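# Place the cheese cube in the tray, undamaged

## Task

Move the cheese cube into the tray and leave it resting there, gripping it gently enough that it is not crushed.

## Robot and tools

ROBOT. Two six-joint arms, left_arm and right_arm, each ending in a parallel two-finger gripper. Joint order per arm, used everywhere: waist (joint1), shoulder (joint2), elbow (joint3), wrist pitch (joint4), wrist yaw (joint5), wrist roll (joint6). Stated ranges in rad: waist -2.880 to 2.880, shoulder 0.000 to 3.142, elbow 0.000 to 3.019, wrist pitch -1.693 to 1.571, wrist yaw -1.571 to 1.571, wrist roll -2.094 to 2.094. The true stops may differ from these by up to 0.084 rad either way.

FRAMES. Scene frame: origin at table-top height midway between the nominal arm bases, +z up, +x outward over the table, left_arm toward +y (image left/right does not follow arm names). Calibrated bases in the scene frame: left_arm at (-0.029, +0.233, +0.019) m, quat_wxyz (+1.000, 0, 0, +0.010); right_arm at (+0.018, -0.356, +0.048) m, quat_wxyz (+1.000, 0, 0, -0.017). Each arm's end_effector_position and end_effector_quat_wxyz are reported in that arm's own base frame, may be off by a few cm. The gripper's fingers point along its +z; they close along its y. end_effector_position is the point between the pads, roughly 1 cm behind the tips.

execute_actions(actions, cameras). actions is a list of actions; each action is a table of 1 to 15 rows, each row lasting one 1/30 s control step; a short table repeats its final row until 15 steps pass. Each row is one flat list of 14 numbers in [-1, 1] covering both arms: left_arm's 6 joint values then its opening, then right_arm's 6 joint values then its opening. Joint values are offsets, not poses: they count from the Joint targets in force when the action begins (not from the previous row), so sending the same offset in a later action moves further. Scale: 1.0 equals 2.811 rad for waist and shoulder, 2.53 elbow, 2.575 wrist pitch, 8.12 wrist yaw, 9.528 wrist roll. Opening is absolute: +1 fully open, -1 closed. An action that would take a joint more than 0.084 rad beyond its range is rejected for both arms; a malformed action, or a bad first action, rejects the call. An empty actions list just reports state. cameras: list of names, null/omitted/["all"] for all, [] for none; an unknown name invalidates the call.

move(target, speed, blend, opening_speed, blocking, cameras). target is one 14-number row or a list of up to 15 such rows, same layout and scale as above; every row is an offset from the current Joint targets (not from the previous row), and openings are absolute. All joints travel together, so grippers follow curves; paths take at least 0.5 s and over 10 s stop short. speed: rad/s of the joint with the longest travel, 0.01 to 12.57, default 0.5, one value or one per target. blend: rad of corner rounding per target, default 0 (stop at each). opening_speed: rate of the opening command per second on the -1..+1 scale, at least 0.2. blocking=false returns after about 0.5 s while the move continues. The result adds a move: line (done, off_target, moving, held, fault, possibly limits=held). Done or off_target says nothing about contact.

wait(seconds 0 to 10): lets the scene run with last commands held. stop(): brakes a running move. zoom_image(camera, region=[x0, y0, x1, y1] pixels, at most 504 by 504) enlarges part of the latest image of cam_head_left, cam_head_right, cam_left_wrist or cam_right_wrist (all 672x504). read_manual(section="licences") gives licence text only. finished_scene(scene=1) ends the scene permanently; the cube must already be sitting in the tray without robot support.

RESULTS. Joint positions and Joint velocities: per arm, six joints (rad, rad/s) then the finger gap (m; 0.094 open). Joint targets: the base for your next offsets. Tool commands: current gripper commands; to keep a gripper unchanged resend its current value, since 0 is a half-open command. grip_measured: measured opening on the command scale. grip_effort_nm: gripper motor effort, negative closing; not a pad force. Joint torques: drive output including arm weight, offset and noisy; joints 3 and 4 wrap at ±28 N m. Step readings list joint positions at some steps (only for execute_actions). "joint sent to its limit" means a joint hit its real stop; "joint command not followed" means the clearance check altered targets. A MOTOR HOT line warns of overheating; an OVER-TEMPERATURE FAULT drops the arm for 30 to 60 s or more.

MOTION LIMITS. Each step, targets stay within a lead of measured angles (0.716 rad waist/shoulder, 0.645 elbow, 0.69 wrist pitch, 1.84 wrist yaw, 3.24 wrist roll), and an arm whose targets would move its gripper over 110 mm is scaled back, so large moves need several actions. Tiny turns may not start. If an arm is pressing on something, command its targets back beyond its measured positions to release; sending all-zero joints re-sends the current targets.

GRIPPING THE CHEESE. The cheese is soft: close slowly using a move with opening_speed near 0.2, and do not command far below the reading at first contact; full force starts about 0.05 below it (0.11 or more for small items, much more for soft ones), and lower commands crush deeper. Pads give roughly 50 to 64 N each. Open well above grip_measured to release.

AVOID. Dropping the cube or releasing it while moving, knocking anything off the table, fast impacts, hard pushes, the arms striking or gripping each other, long outstretched holds that heat motors, and driving into joint stops. Objects may be nudged by outside disturbances, so check the cameras before finishing.

Each tool is called as name([rows], argument=value, ...), one row to a line, values as JSON.

## Session

execute_actions(actions=[])

Scene clock: 0.00 s.
left_arm: end_effector_position=(+0.4545, +0.0730, +0.3522) grip_measured=+1.000 grip_effort_nm=n/a end_effector_quat_wxyz=(+0.146, -0.335, +0.909, +0.201) | right_arm: end_effector_position=(+0.7970, +0.4650, +0.2422) grip_measured=+1.000 grip_effort_nm=n/a end_effector_quat_wxyz=(+0.557, -0.393, +0.654, +0.329)
Joint positions: left_arm=[-0.014 1.452 1.614 -1.591 -0.483 -0.685 0.094] | right_arm=[0.416 2.343 2.162 -0.027 -0.649 -0.135 0.094]
Joint velocities: within noise
Joint torques (N m): no reading
Heat: left arm: hottest waist 26 °C; right arm: hottest shoulder 28 °C.
Joint targets: left_arm=[-0.014 1.456 1.637 -1.590 -0.483 -0.685] | right_arm=[0.416 2.355 2.188 -0.024 -0.649 -0.135]
Tool commands: left_gripper/opening=+1.0 right_gripper/opening=+1.0

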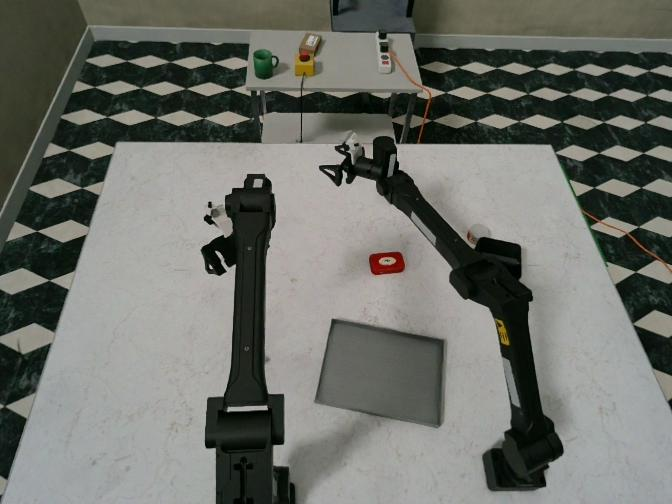

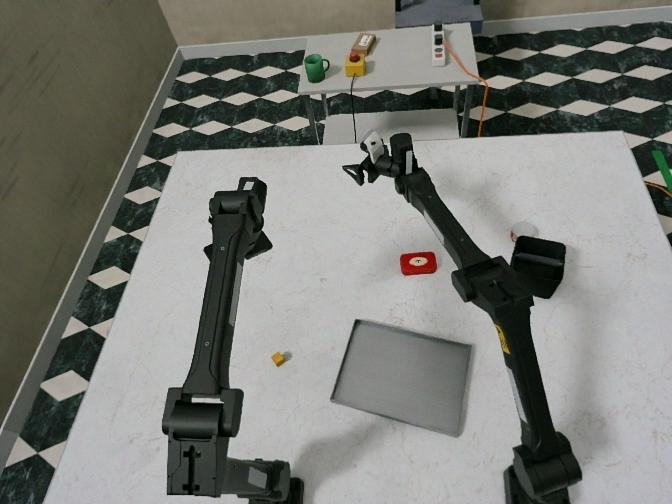

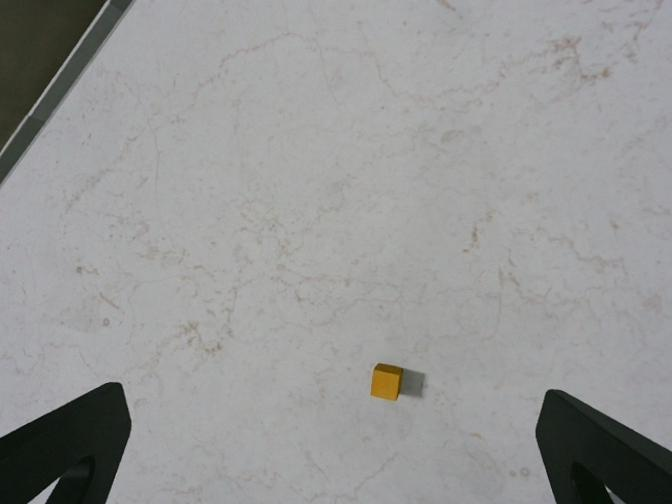

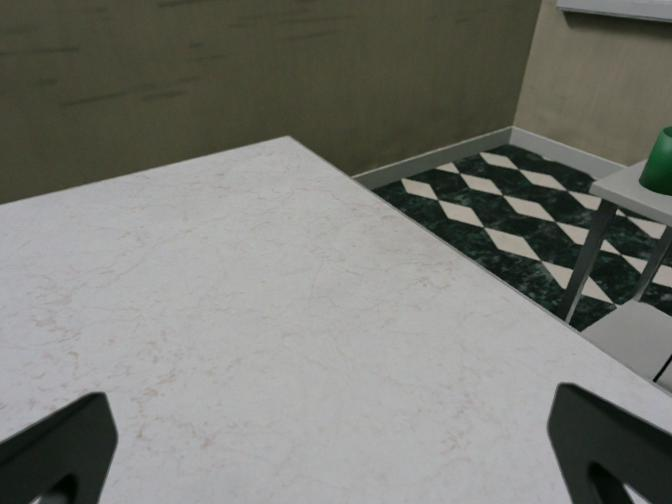

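move(target=[0.0393,-0.038,-0.2949,0.1854,0.0595,0.0163,1,0,0,0,0,0,0,1], speed=0.9)

zoom_image(camera="cam_left_wrist", region=[200, 200, 480, 410])

Scene clock: 40.90 s.
left_arm: end_effector_position=(+0.3390, +0.0291, +0.0931) grip_measured=+1.000 grip_effort_nm=0.061 end_effector_quat_wxyz=(-0.014, -0.308, +0.951, +0.004) | right_arm: end_effector_position=(+0.7970, +0.4650, +0.2422) grip_measured=+1.000 grip_effort_nm=-0.027 end_effector_quat_wxyz=(+0.557, -0.393, +0.654, +0.329)
Joint positions: left_arm=[0.086 1.359 0.88 -1.121 -0.001 -0.539 0.094] | right_arm=[0.416 2.343 2.162 -0.027 -0.649 -0.135 0.094]
Joint velocities: within noise
Joint torques (N m): left_arm=[2.32 -8.7 9.4 0.84 -0.02 0.1] | right_arm=[1.49 -23.36 12.38 1.95 -0.03 -0.14]
Heat: left arm: hottest elbow 27 °C; right arm: hottest shoulder 36 °C.
Joint targets: left_arm=[0.096 1.349 0.891 -1.113 0.001 -0.529] | right_arm=[0.416 2.355 2.188 -0.024 -0.649 -0.135]
move: done

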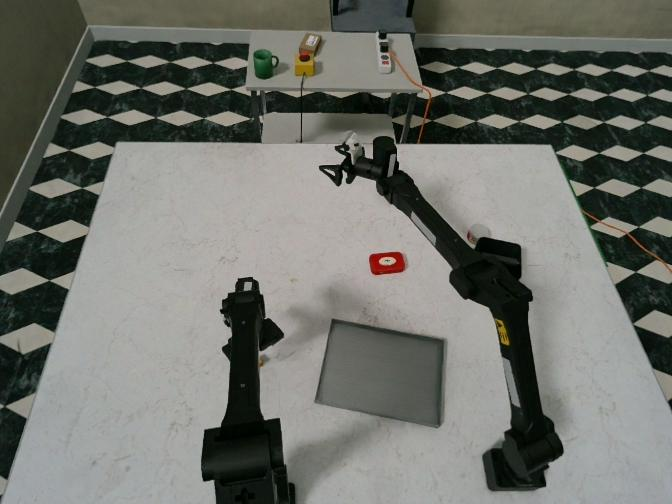

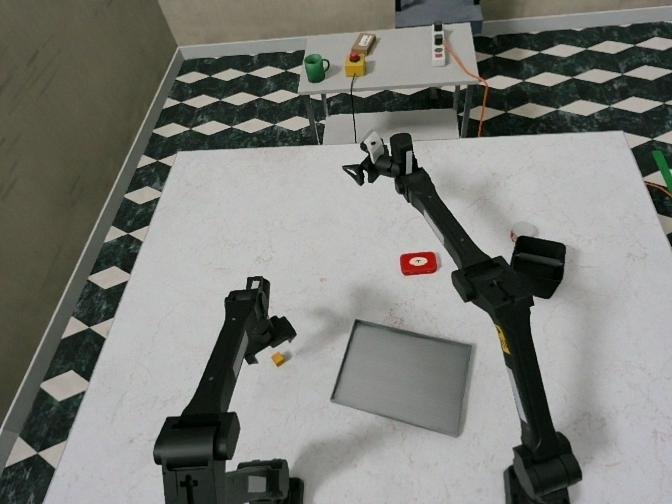

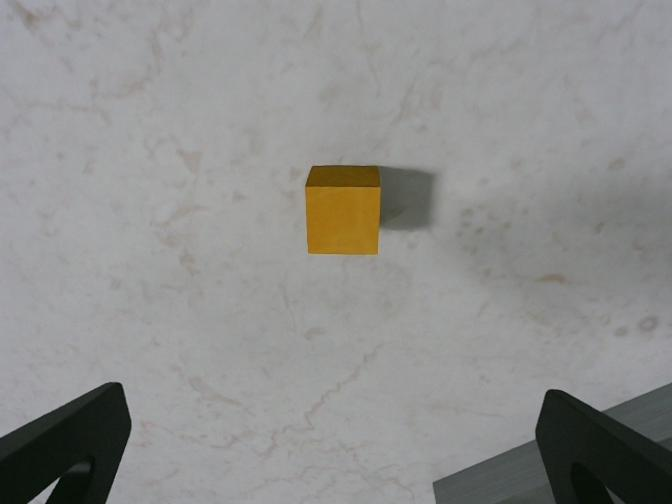

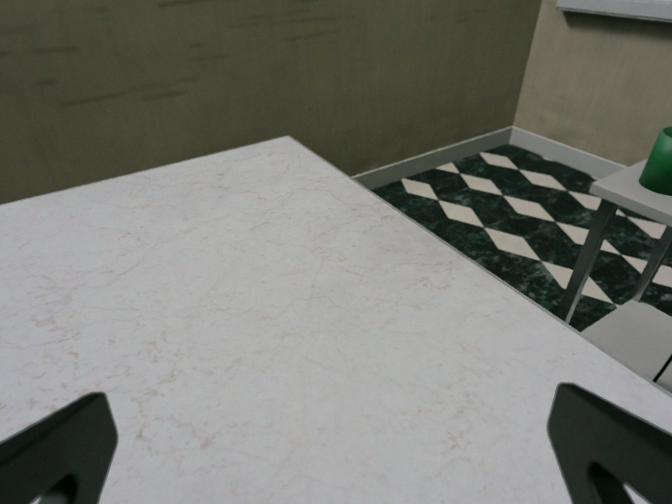

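Scaled by 1.800 from the camera's 672x504 image, which has a finer 960x720 frame.

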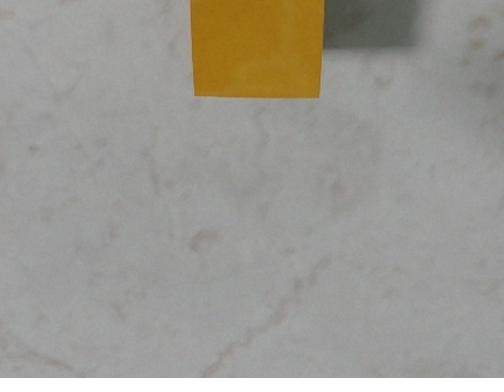

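move([
  [0.0057,0.0327,-0.0217,0.0683,0,0.0017,1,0,0,0,0,0,0,1],
  [0.0057,0.0674,-0.0429,0.1271,0,0.0017,1,0,0,0,0,0,0,1],
], speed=[0.4, 0.2], blend=[0.03, 0])

Scene clock: 94.57 s.
left_arm: end_effector_position=(+0.3598, +0.0368, +0.0071) grip_measured=+1.000 grip_effort_nm=0.061 end_effector_quat_wxyz=(+0.016, -0.307, +0.952, -0.003) | right_arm: end_effector_position=(+0.7970, +0.4650, +0.2422) grip_measured=+1.000 grip_effort_nm=-0.027 end_effector_quat_wxyz=(+0.557, -0.393, +0.654, +0.329)
Joint positions: left_arm=[0.102 1.527 0.782 -0.794 -0.001 -0.522 0.094] | right_arm=[0.416 2.343 2.162 -0.027 -0.649 -0.135 0.094]
Joint velocities: within noise
Joint torques (N m): left_arm=[2.26 -8.94 7.17 1.05 -0.06 0.08] | right_arm=[1.2 -23.12 12.42 1.91 -0.05 -0.13]
Heat: left arm: hottest elbow 28 °C; right arm: hottest shoulder 39 °C.
Joint targets: left_arm=[0.113 1.539 0.782 -0.786 0.000 -0.513] | right_arm=[0.416 2.355 2.188 -0.024 -0.649 -0.135]
move: done

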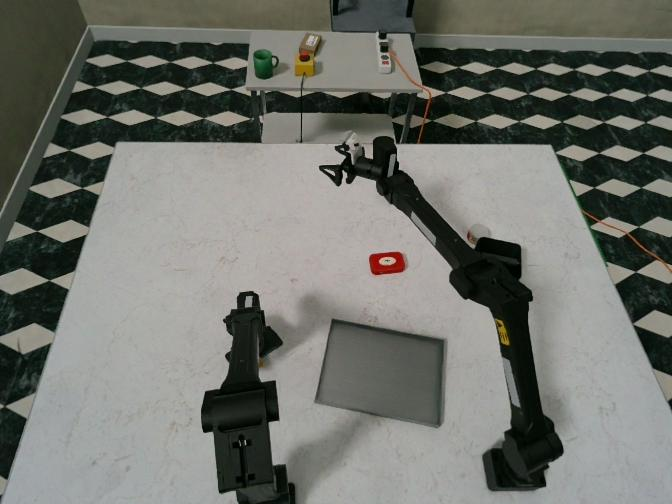

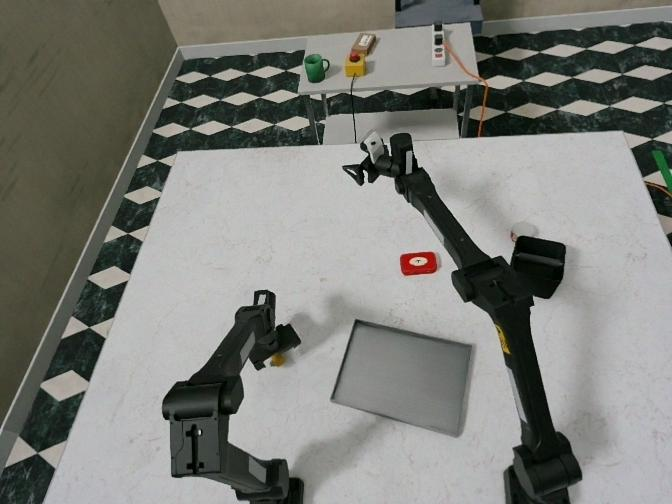

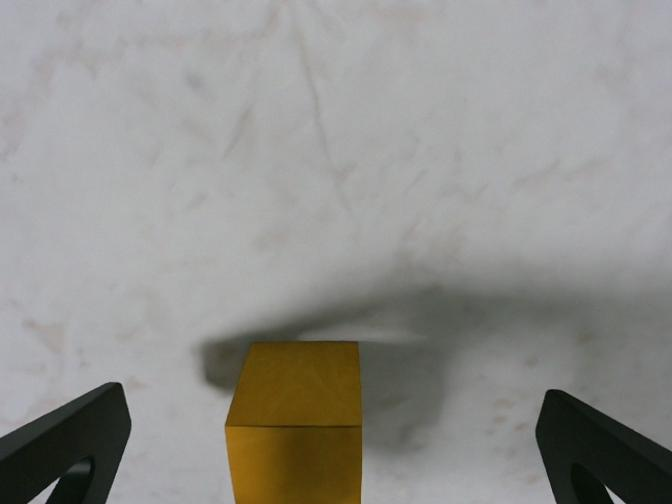

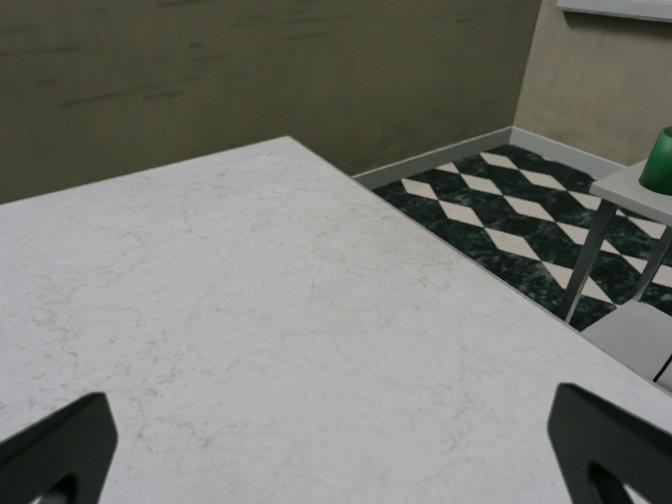

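move(target=[0.0033,0.0033,-0.0089,0,0,0.001,1,0,0,0,0,0,0,1], speed=0.15, cameras=["cam_left_wrist","cam_head_right"])

Scene clock: 118.40 s.
left_arm: end_effector_position=(+0.3481, +0.0386, -0.0007) grip_measured=+1.000 grip_effort_nm=0.061 end_effector_quat_wxyz=(+0.003, -0.307, +0.952, +0.000) | right_arm: end_effector_position=(+0.7970, +0.4650, +0.2422) grip_measured=+1.000 grip_effort_nm=-0.027 end_effector_quat_wxyz=(+0.557, -0.393, +0.654, +0.329)
Joint positions: left_arm=[0.111 1.532 0.76 -0.794 -0.001 -0.513 0.094] | right_arm=[0.416 2.343 2.162 -0.027 -0.649 -0.135 0.094]
Joint velocities: within noise
Joint torques (N m): left_arm=[2.08 -7.77 6.83 0.87 -0.06 0.09] | right_arm=[1.61 -22.95 12.31 2.1 -0.02 -0.15]
Heat: left arm: hottest elbow 28 °C; right arm: hottest shoulder 40 °C.
Joint targets: left_arm=[0.122 1.548 0.759 -0.786 0.000 -0.504] | right_arm=[0.416 2.355 2.188 -0.024 -0.649 -0.135]
move: done
Images, in order (width x height): cam_head_right 672x504, cam_left_wrist 672x504.

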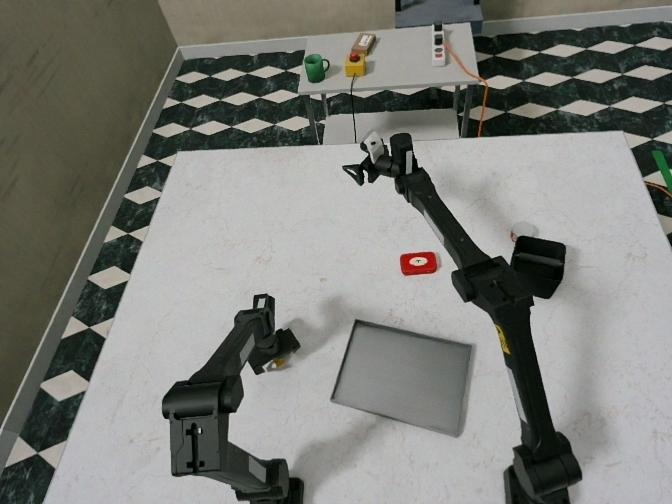

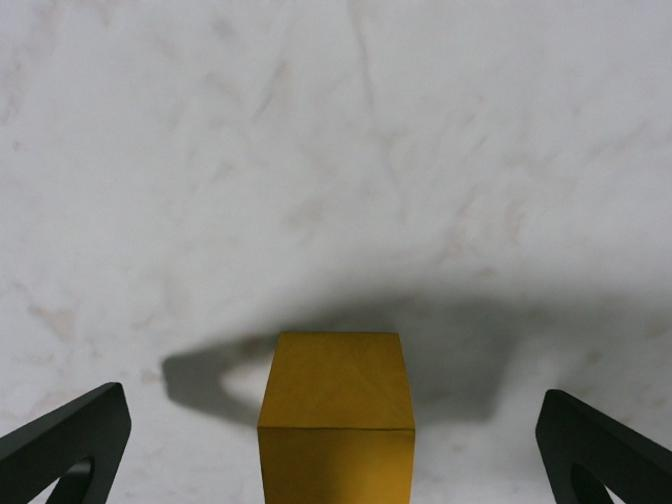

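move(target=[0,0,0,0,0,0,-0.36,0,0,0,0,0,0,1], opening_speed=0.4, cameras=["cam_left_wrist"])

move(target=[0,0,0,0,0,0,-0.40,0,0,0,0,0,0,1], opening_speed=0.2, cameras=["cam_left_wrist"])

Scene clock: 132.07 s.
left_arm: end_effector_position=(+0.3481, +0.0386, -0.0007) grip_measured=-0.359 grip_effort_nm=-0.022 end_effector_quat_wxyz=(+0.003, -0.307, +0.952, +0.000) | right_arm: end_effector_position=(+0.7970, +0.4650, +0.2422) grip_measured=+1.000 grip_effort_nm=-0.027 end_effector_quat_wxyz=(+0.557, -0.393, +0.654, +0.329)
Joint positions: left_arm=[0.111 1.532 0.76 -0.794 -0.001 -0.512 0.03] | right_arm=[0.416 2.343 2.162 -0.027 -0.649 -0.135 0.094]
Joint velocities: within noise
Joint torques (N m): left_arm=[1.85 -8.06 6.94 0.87 -0.07 0.07] | right_arm=[1.32 -23.3 12.44 2.02 -0.04 -0.12]
Heat: left arm: hottest elbow 28 °C; right arm: hottest shoulder 40 °C.
Joint targets: left_arm=[0.122 1.548 0.759 -0.786 0.000 -0.503] | right_arm=[0.416 2.355 2.188 -0.024 -0.649 -0.135]
move: done
Images, in order (width x height): cam_left_wrist 672x504.

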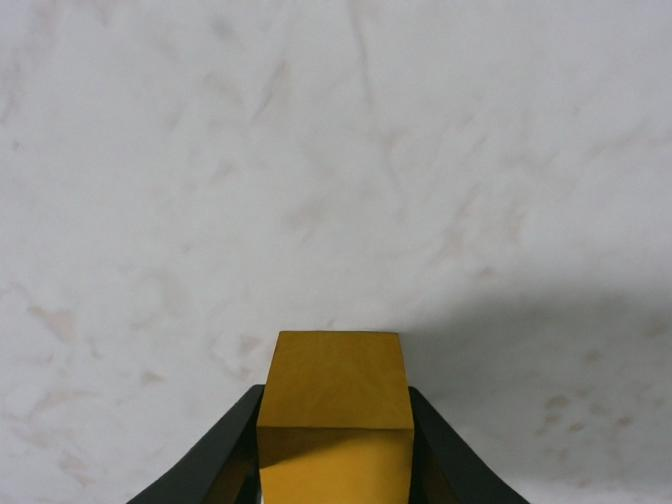

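Scene clock: 132.57 s.
left_arm: end_effector_position=(+0.3481, +0.0386, -0.0007) grip_measured=-0.398 grip_effort_nm=-0.027 end_effector_quat_wxyz=(+0.003, -0.307, +0.952, +0.000) | right_arm: end_effector_position=(+0.7970, +0.4650, +0.2422) grip_measured=+1.000 grip_effort_nm=-0.027 end_effector_quat_wxyz=(+0.557, -0.393, +0.654, +0.329)
Joint positions: left_arm=[0.111 1.532 0.76 -0.794 -0.001 -0.512 0.028] | right_arm=[0.416 2.343 2.162 -0.027 -0.649 -0.135 0.094]
Joint velocities: within noise
Joint torques (N m): left_arm=[2.32 -8.12 6.83 0.91 -0.04 0.07] | right_arm=[1.26 -23.06 12.44 2.06 -0.05 -0.13]
Heat: left arm: hottest elbow 28 °C; right arm: hottest shoulder 40 °C.
Joint targets: left_arm=[0.122 1.548 0.759 -0.786 0.000 -0.503] | right_arm=[0.416 2.355 2.188 -0.024 -0.649 -0.135]
move: done
Images, in order (width x height): cam_left_wrist 672x504.

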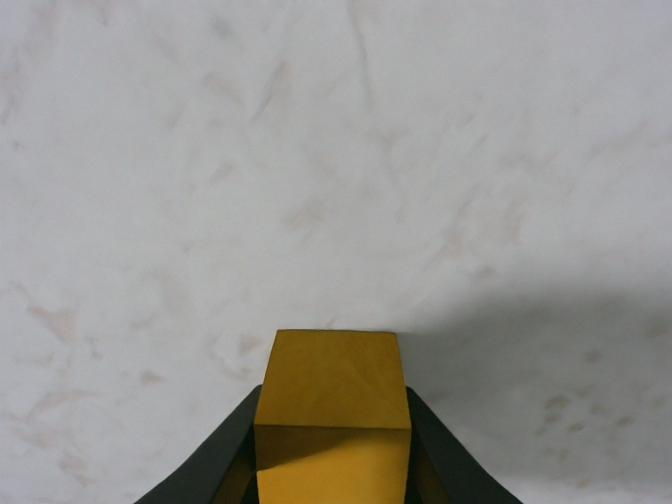

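move(target=[0,0,0,0,0,0,-0.43,0,0,0,0,0,0,1], opening_speed=0.2, cameras=["cam_left_wrist"])

move(target=[0,0,0,0,0,0,-0.46,0,0,0,0,0,0,1], opening_speed=0.2, cameras=["cam_left_wrist"])

Scene clock: 139.20 s.
left_arm: end_effector_position=(+0.3481, +0.0386, -0.0007) grip_measured=-0.426 grip_effort_nm=-0.129 end_effector_quat_wxyz=(+0.003, -0.307, +0.952, +0.000) | right_arm: end_effector_position=(+0.7970, +0.4650, +0.2422) grip_measured=+1.000 grip_effort_nm=-0.027 end_effector_quat_wxyz=(+0.557, -0.393, +0.654, +0.329)
Joint positions: left_arm=[0.111 1.532 0.76 -0.794 -0.001 -0.512 0.027] | right_arm=[0.416 2.343 2.162 -0.027 -0.649 -0.135 0.094]
Joint velocities: within noise
Joint torques (N m): left_arm=[2.32 -8 6.82 0.8 -0.08 0.07] | right_arm=[1.38 -23 12.37 1.92 -0.04 -0.1]
Heat: left arm: hottest elbow 27 °C; right arm: hottest shoulder 40 °C.
Joint targets: left_arm=[0.122 1.548 0.759 -0.786 0.000 -0.504] | right_arm=[0.416 2.355 2.188 -0.024 -0.649 -0.135]
move: done
Images, in order (width x height): cam_left_wrist 672x504.

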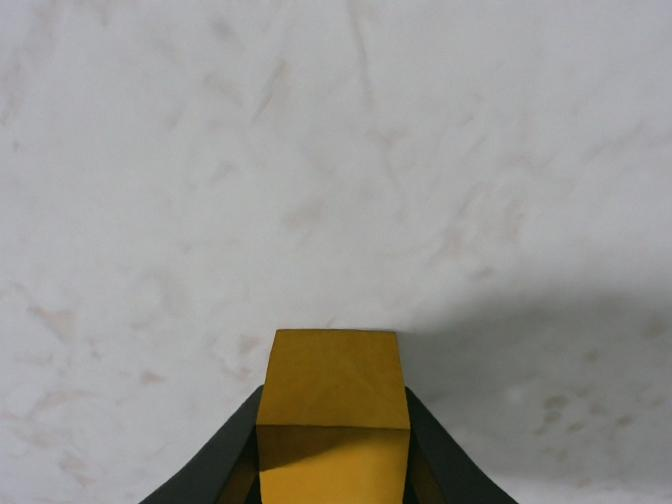

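Scene clock: 139.70 s.
left_arm: end_effector_position=(+0.3481, +0.0385, -0.0007) grip_measured=-0.454 grip_effort_nm=-0.261 end_effector_quat_wxyz=(+0.003, -0.307, +0.952, +0.000) | right_arm: end_effector_position=(+0.7970, +0.4650, +0.2422) grip_measured=+1.000 grip_effort_nm=-0.027 end_effector_quat_wxyz=(+0.557, -0.393, +0.654, +0.329)
Joint positions: left_arm=[0.111 1.532 0.76 -0.794 -0.001 -0.512 0.026] | right_arm=[0.416 2.343 2.162 -0.027 -0.649 -0.135 0.094]
Joint velocities: within noise
Joint torques (N m): left_arm=[2.02 -7.94 6.8 0.9 -0.08 0.06] | right_arm=[1.44 -23 12.31 1.96 -0.05 -0.11]
Heat: left arm: hottest elbow 27 °C; right arm: hottest shoulder 40 °C.
Joint targets: left_arm=[0.122 1.548 0.759 -0.786 0.001 -0.504] | right_arm=[0.416 2.355 2.188 -0.024 -0.649 -0.135]
move: done
Images, in order (width x height): cam_left_wrist 672x504.

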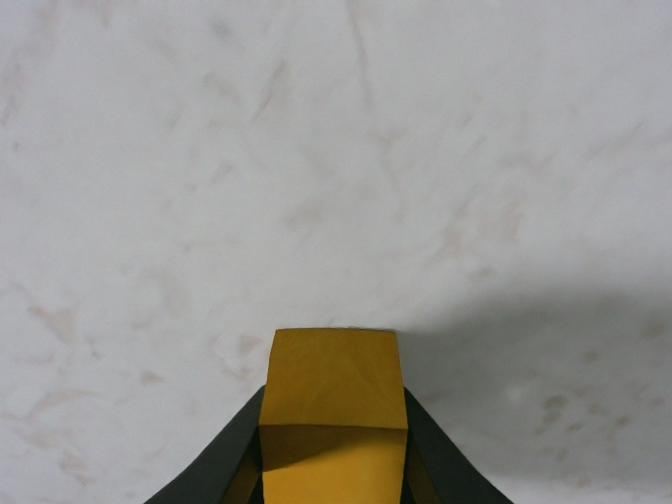

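move(target=[0,-0.0537,0.0399,-0.0948,0,0,-0.46,0,0,0,0,0,0,1], speed=0.25)

Scene clock: 156.37 s.
left_arm: end_effector_position=(+0.3362, +0.0372, +0.0611) grip_measured=-0.454 grip_effort_nm=-0.252 end_effector_quat_wxyz=(-0.014, -0.307, +0.952, +0.003) | right_arm: end_effector_position=(+0.7970, +0.4650, +0.2422) grip_measured=+1.000 grip_effort_nm=-0.032 end_effector_quat_wxyz=(+0.557, -0.393, +0.654, +0.329)
Joint positions: left_arm=[0.111 1.402 0.825 -1.022 -0.001 -0.512 0.026] | right_arm=[0.416 2.343 2.162 -0.027 -0.649 -0.135 0.094]
Joint velocities: within noise
Joint torques (N m): left_arm=[2.49 -8.64 11.22 0.35 -0.08 0.07] | right_arm=[1.61 -23.12 12.38 2.09 -0.04 -0.12]
Heat: left arm: hottest elbow 27 °C; right arm: hottest shoulder 41 °C.
Joint targets: left_arm=[0.122 1.397 0.861 -1.030 0.000 -0.504] | right_arm=[0.416 2.355 2.188 -0.024 -0.649 -0.135]
move: done

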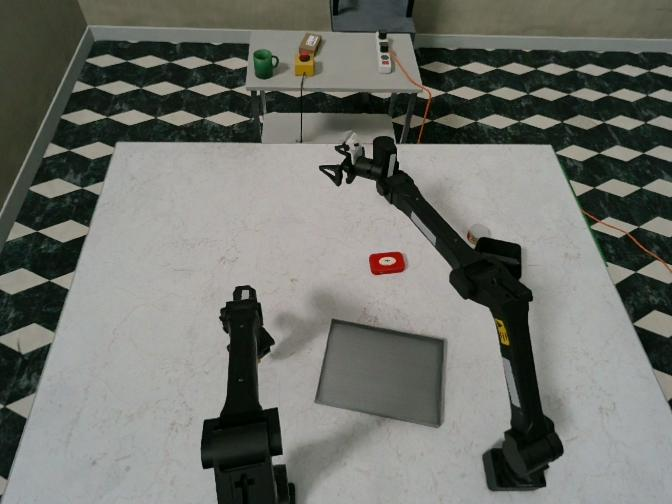

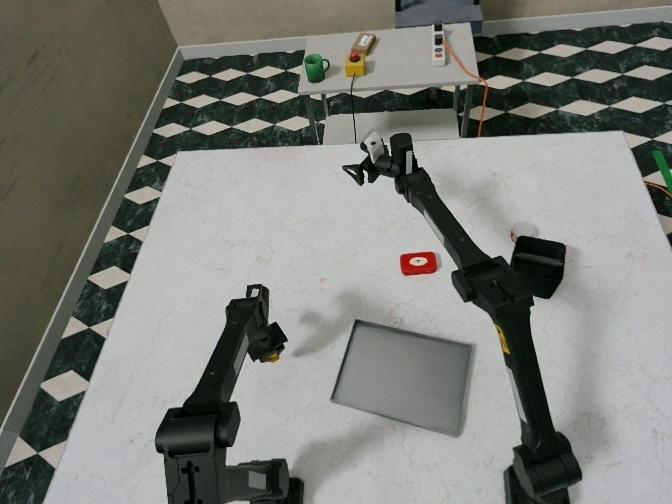

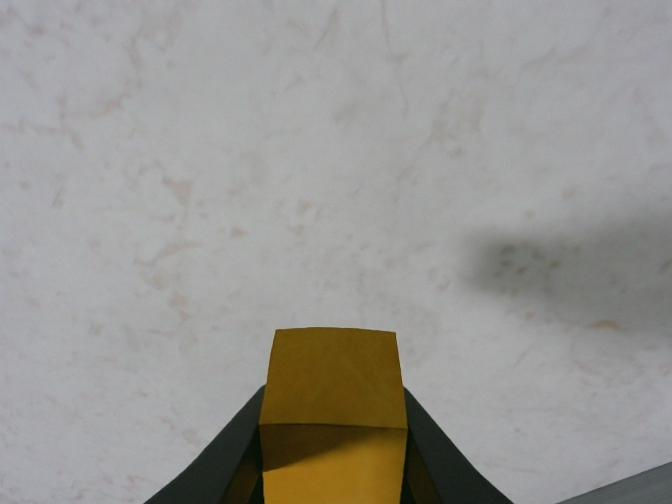

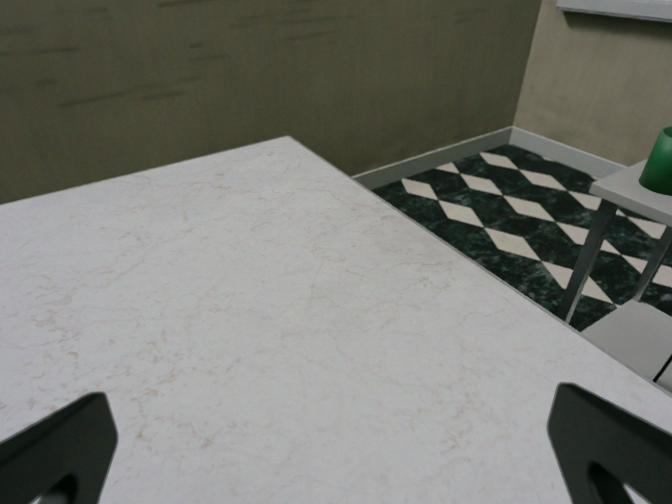

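move(target=[-0.3074,0.0388,0.0585,-0.0124,0,0.0137,-0.46,0,0,0,0,0,0,1], speed=0.6)

Scene clock: 173.40 s.
left_arm: end_effector_position=(+0.2847, -0.2657, +0.0774) grip_measured=-0.454 grip_effort_nm=-0.247 end_effector_quat_wxyz=(-0.002, +0.183, +0.983, +0.001) | right_arm: end_effector_position=(+0.7970, +0.4650, +0.2422) grip_measured=+1.000 grip_effort_nm=-0.032 end_effector_quat_wxyz=(+0.557, -0.393, +0.654, +0.329)
Joint positions: left_arm=[-0.749 1.491 0.97 -1.054 0.001 -0.382 0.026] | right_arm=[0.416 2.343 2.162 -0.027 -0.649 -0.135 0.094]
Joint velocities: within noise
Joint torques (N m): left_arm=[1.85 -9 11.81 0.35 -0.13 0.1] | right_arm=[1.44 -23.06 12.31 1.96 -0.02 -0.13]
Heat: left arm: hottest elbow 29 °C; right arm: hottest shoulder 41 °C.
Joint targets: left_arm=[-0.742 1.506 1.008 -1.062 0.000 -0.373] | right_arm=[0.416 2.355 2.188 -0.024 -0.649 -0.135]
move: off_target (left_arm); left_arm: the elbow is farthest, 0.039 rad from its target

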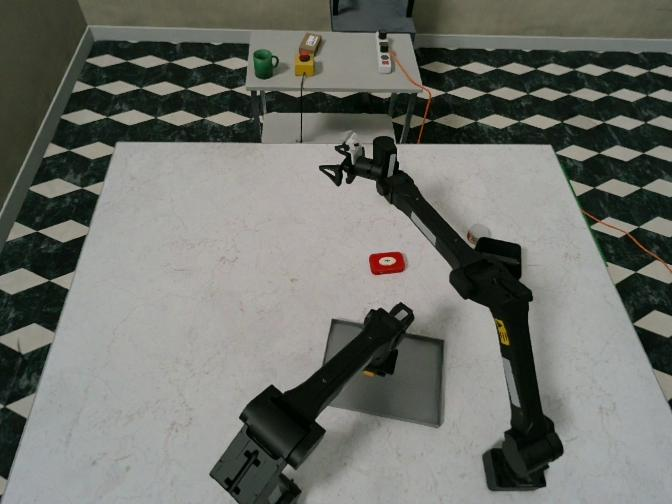

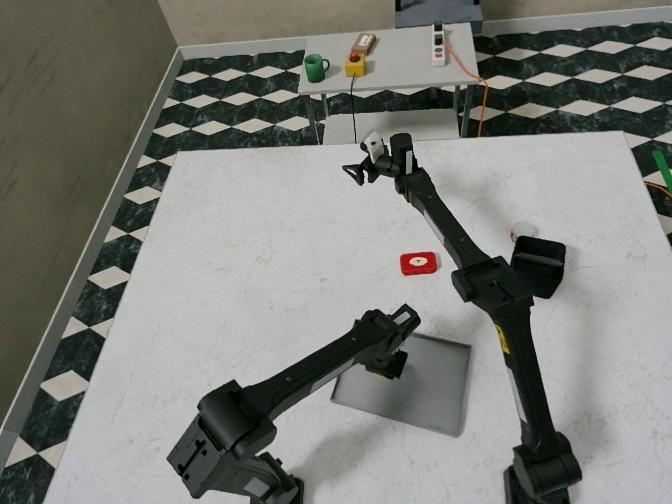

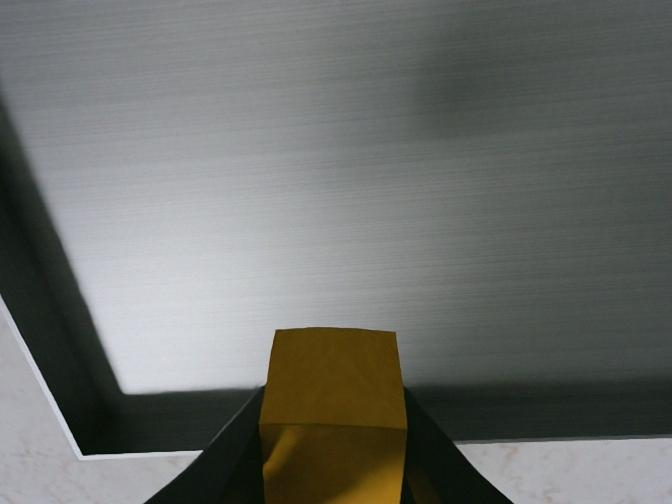

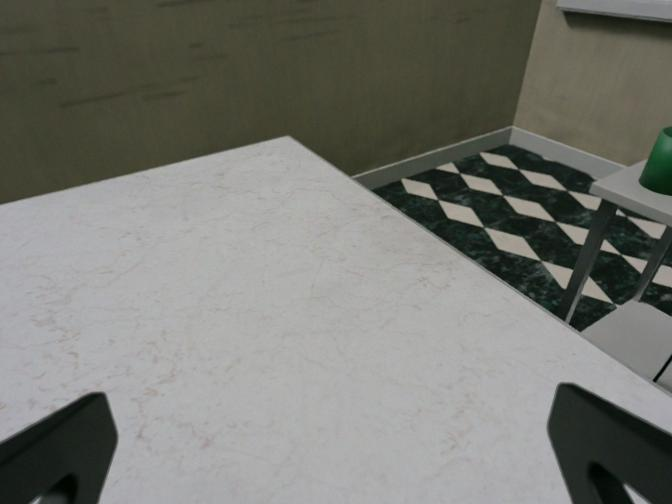

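move(target=[0,0.042,-0.0502,0.0885,0,0,-0.46,0,0,0,0,0,0,1], speed=0.2)

Scene clock: 195.87 s.
left_arm: end_effector_position=(+0.2841, -0.2653, +0.0049) grip_measured=-0.454 grip_effort_nm=-0.242 end_effector_quat_wxyz=(-0.002, +0.183, +0.983, +0.000) | right_arm: end_effector_position=(+0.7970, +0.4650, +0.2422) grip_measured=+1.000 grip_effort_nm=-0.032 end_effector_quat_wxyz=(+0.557, -0.393, +0.654, +0.329)
Joint positions: left_arm=[-0.749 1.612 0.88 -0.842 0.001 -0.382 0.026] | right_arm=[0.416 2.343 2.162 -0.027 -0.649 -0.135 0.094]
Joint velocities: within noise
Joint torques (N m): left_arm=[2.2 -9.82 7.31 0.84 -0.13 0.06] | right_arm=[1.03 -23.06 12.41 1.96 -0.05 -0.14]
Heat: left arm: hottest elbow 29 °C; right arm: hottest shoulder 41 °C.
Joint targets: left_arm=[-0.742 1.624 0.882 -0.834 0.000 -0.373] | right_arm=[0.416 2.355 2.188 -0.024 -0.649 -0.135]
move: done

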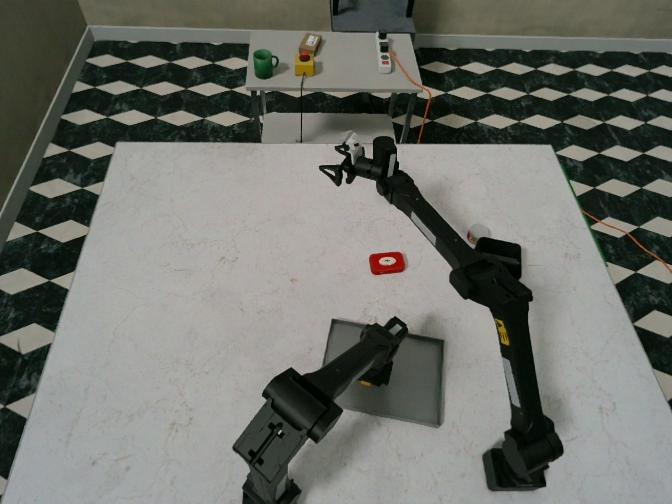

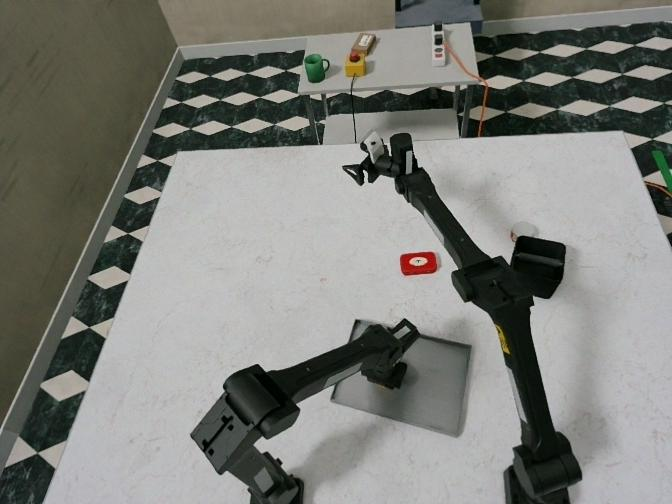

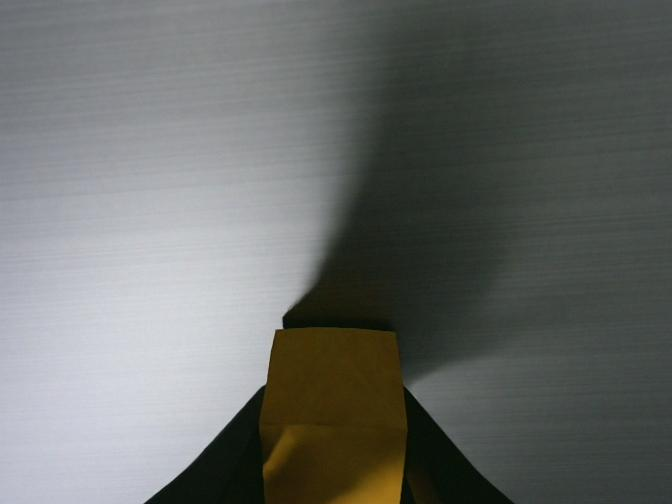

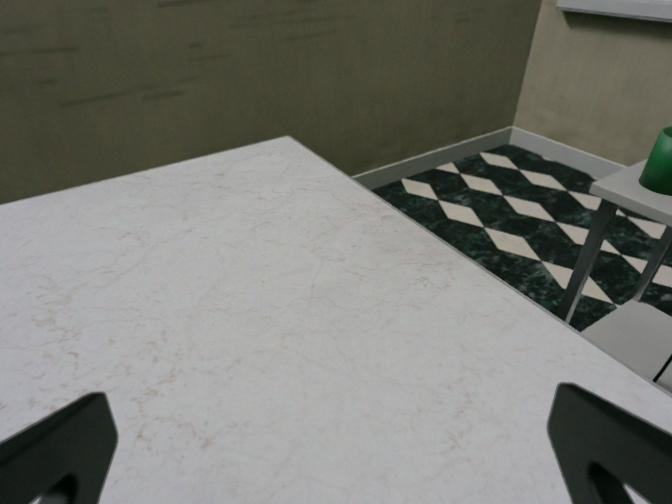

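move(target=[0,0.0024,0,0.0024,0,0,-0.46,0,0,0,0,0,0,1], speed=0.1, cameras=["cam_left_wrist"])

Scene clock: 205.00 s.
left_arm: end_effector_position=(+0.2851, -0.2662, +0.0045) grip_measured=-0.454 grip_effort_nm=-0.242 end_effector_quat_wxyz=(+0.001, +0.183, +0.983, -0.001) | right_arm: end_effector_position=(+0.7970, +0.4650, +0.2422) grip_measured=+1.000 grip_effort_nm=-0.032 end_effector_quat_wxyz=(+0.557, -0.393, +0.654, +0.329)
Joint positions: left_arm=[-0.749 1.613 0.88 -0.836 0.001 -0.382 0.026] | right_arm=[0.416 2.343 2.162 -0.027 -0.649 -0.135 0.094]
Joint velocities: within noise
Joint torques (N m): left_arm=[2.08 -9.23 7.21 0.79 -0.12 0.06] | right_arm=[1.32 -23.24 12.49 2.06 -0.03 -0.13]
Heat: left arm: hottest elbow 29 °C; right arm: hottest shoulder 41 °C.
Joint targets: left_arm=[-0.742 1.631 0.882 -0.827 0.000 -0.373] | right_arm=[0.416 2.355 2.188 -0.024 -0.649 -0.135]
move: done
Images, in order (width x height): cam_left_wrist 672x504.

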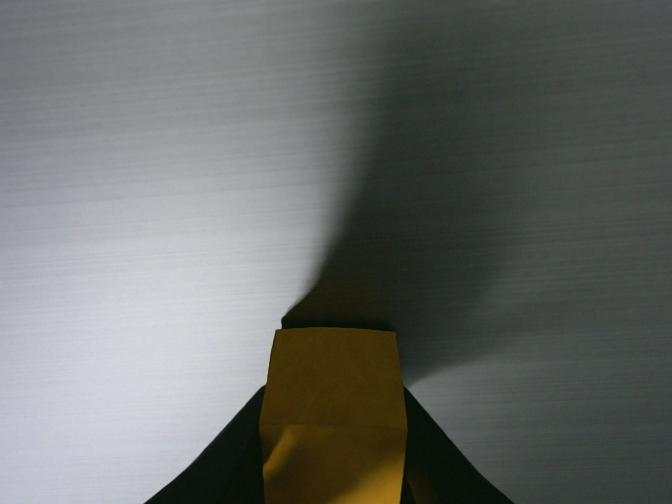

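move(target=[0,0.0018,-0.0022,0.002,0,0,-0.46,0,0,0,0,0,0,1], speed=0.1, cameras=["cam_left_wrist"])

Scene clock: 211.30 s.
left_arm: end_effector_position=(+0.2855, -0.2665, +0.0031) grip_measured=-0.454 grip_effort_nm=-0.252 end_effector_quat_wxyz=(+0.001, +0.183, +0.983, -0.001) | right_arm: end_effector_position=(+0.7970, +0.4650, +0.2422) grip_measured=+1.000 grip_effort_nm=-0.032 end_effector_quat_wxyz=(+0.557, -0.393, +0.654, +0.329)
Joint positions: left_arm=[-0.749 1.617 0.88 -0.832 0.001 -0.382 0.026] | right_arm=[0.416 2.343 2.162 -0.027 -0.649 -0.135 0.094]
Joint velocities: within noise
Joint torques (N m): left_arm=[2.08 -9.47 6.72 0.9 -0.14 0.08] | right_arm=[1.38 -23.12 12.46 1.95 -0.06 -0.12]
Heat: left arm: hottest elbow 29 °C; right arm: hottest shoulder 42 °C.
Joint targets: left_arm=[-0.742 1.636 0.876 -0.822 0.000 -0.373] | right_arm=[0.416 2.355 2.188 -0.024 -0.649 -0.135]
move: done
Images, in order (width x height): cam_left_wrist 672x504.

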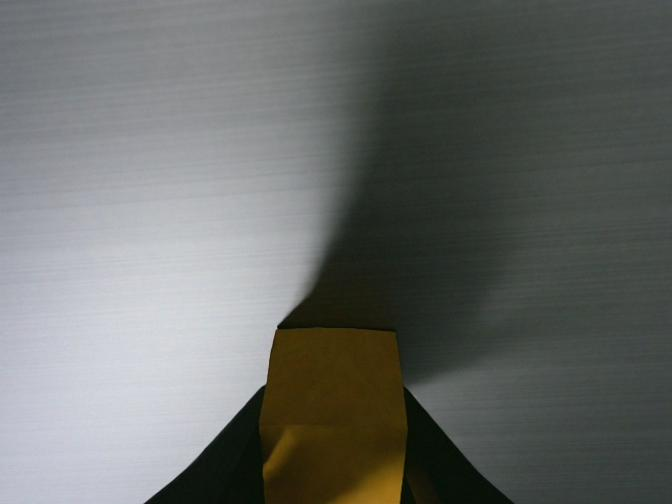

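Nearly touching. Open slowly, then rise.

move(target=[0,0,0,0,0,0,-0.1,0,0,0,0,0,0,1], opening_speed=0.3, cameras=["cam_left_wrist"])

move(target=[0,-0.0534,0.0524,-0.0973,0,0,0.1,0,0,0,0,0,0,1], speed=0.35)

Scene clock: 222.23 s.
left_arm: end_effector_position=(+0.2857, -0.2667, +0.0028) grip_measured=-0.101 grip_effort_nm=0.139 end_effector_quat_wxyz=(+0.001, +0.183, +0.983, -0.001) | right_arm: end_effector_position=(+0.7970, +0.4650, +0.2422) grip_measured=+1.000 grip_effort_nm=-0.032 end_effector_quat_wxyz=(+0.557, -0.393, +0.654, +0.329)
Joint positions: left_arm=[-0.749 1.618 0.88 -0.831 0.001 -0.382 0.042] | right_arm=[0.416 2.343 2.162 -0.027 -0.649 -0.135 0.094]
Joint velocities: within noise
Joint torques (N m): left_arm=[1.96 -9.35 6.68 0.94 -0.14 0.06] | right_arm=[1.32 -23.18 12.48 1.99 -0.01 -0.13]
Heat: left arm: hottest elbow 28 °C; right arm: hottest shoulder 42 °C.
Joint targets: left_arm=[-0.742 1.636 0.876 -0.822 0.000 -0.373] | right_arm=[0.416 2.355 2.188 -0.024 -0.649 -0.135]
move: done
Images, in order (width x height): cam_left_wrist 672x504.

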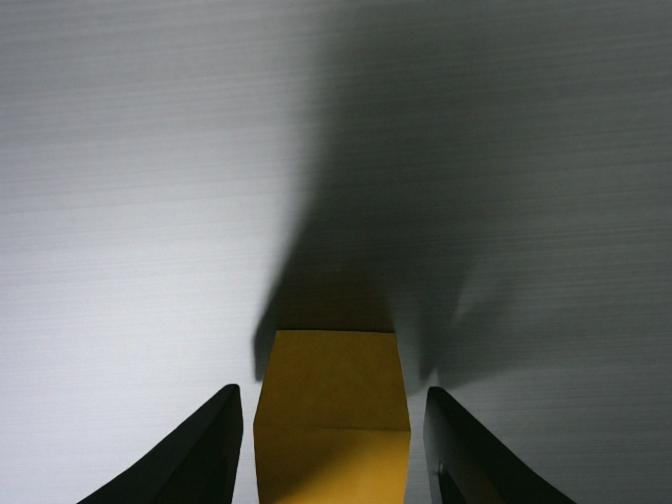

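Scene clock: 223.43 s.
left_arm: end_effector_position=(+0.2847, -0.2658, +0.0816) grip_measured=+0.099 grip_effort_nm=0.134 end_effector_quat_wxyz=(-0.002, +0.183, +0.983, +0.001) | right_arm: end_effector_position=(+0.7970, +0.4650, +0.2422) grip_measured=+1.000 grip_effort_nm=-0.032 end_effector_quat_wxyz=(+0.557, -0.393, +0.654, +0.329)
Joint positions: left_arm=[-0.749 1.485 0.976 -1.066 0.001 -0.382 0.052] | right_arm=[0.416 2.343 2.162 -0.027 -0.649 -0.135 0.094]
Joint velocities: within noise
Joint torques (N m): left_arm=[2.02 -9.88 11.36 0.49 -0.13 0.06] | right_arm=[1.26 -23.06 12.36 1.98 -0.06 -0.13]
Heat: left arm: hottest elbow 28 °C; right arm: hottest shoulder 42 °C.
Joint targets: left_arm=[-0.742 1.486 1.009 -1.073 0.000 -0.373] | right_arm=[0.416 2.355 2.188 -0.024 -0.649 -0.135]
move: done

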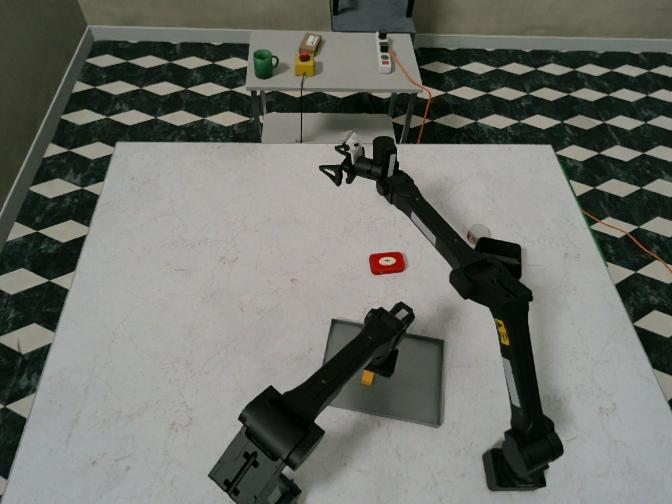

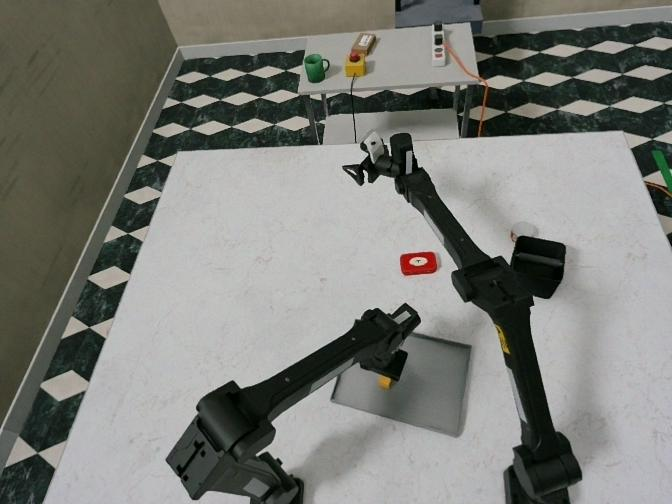

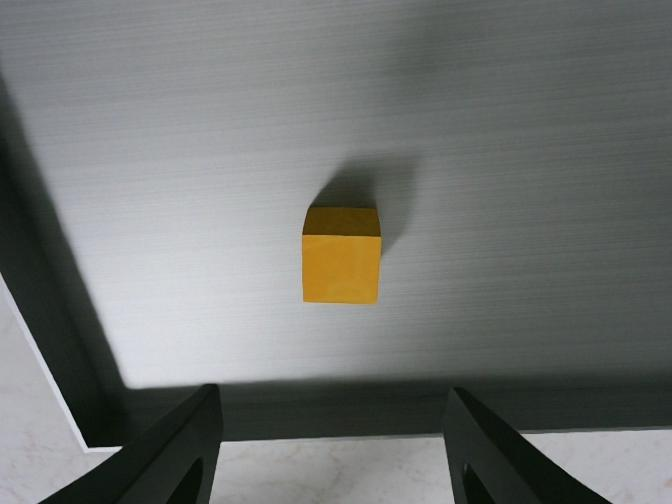

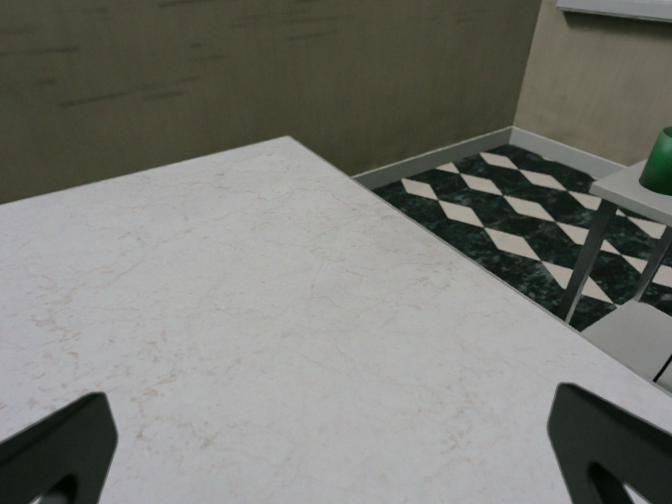

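finished_scene()

The scene is finished: the task was done.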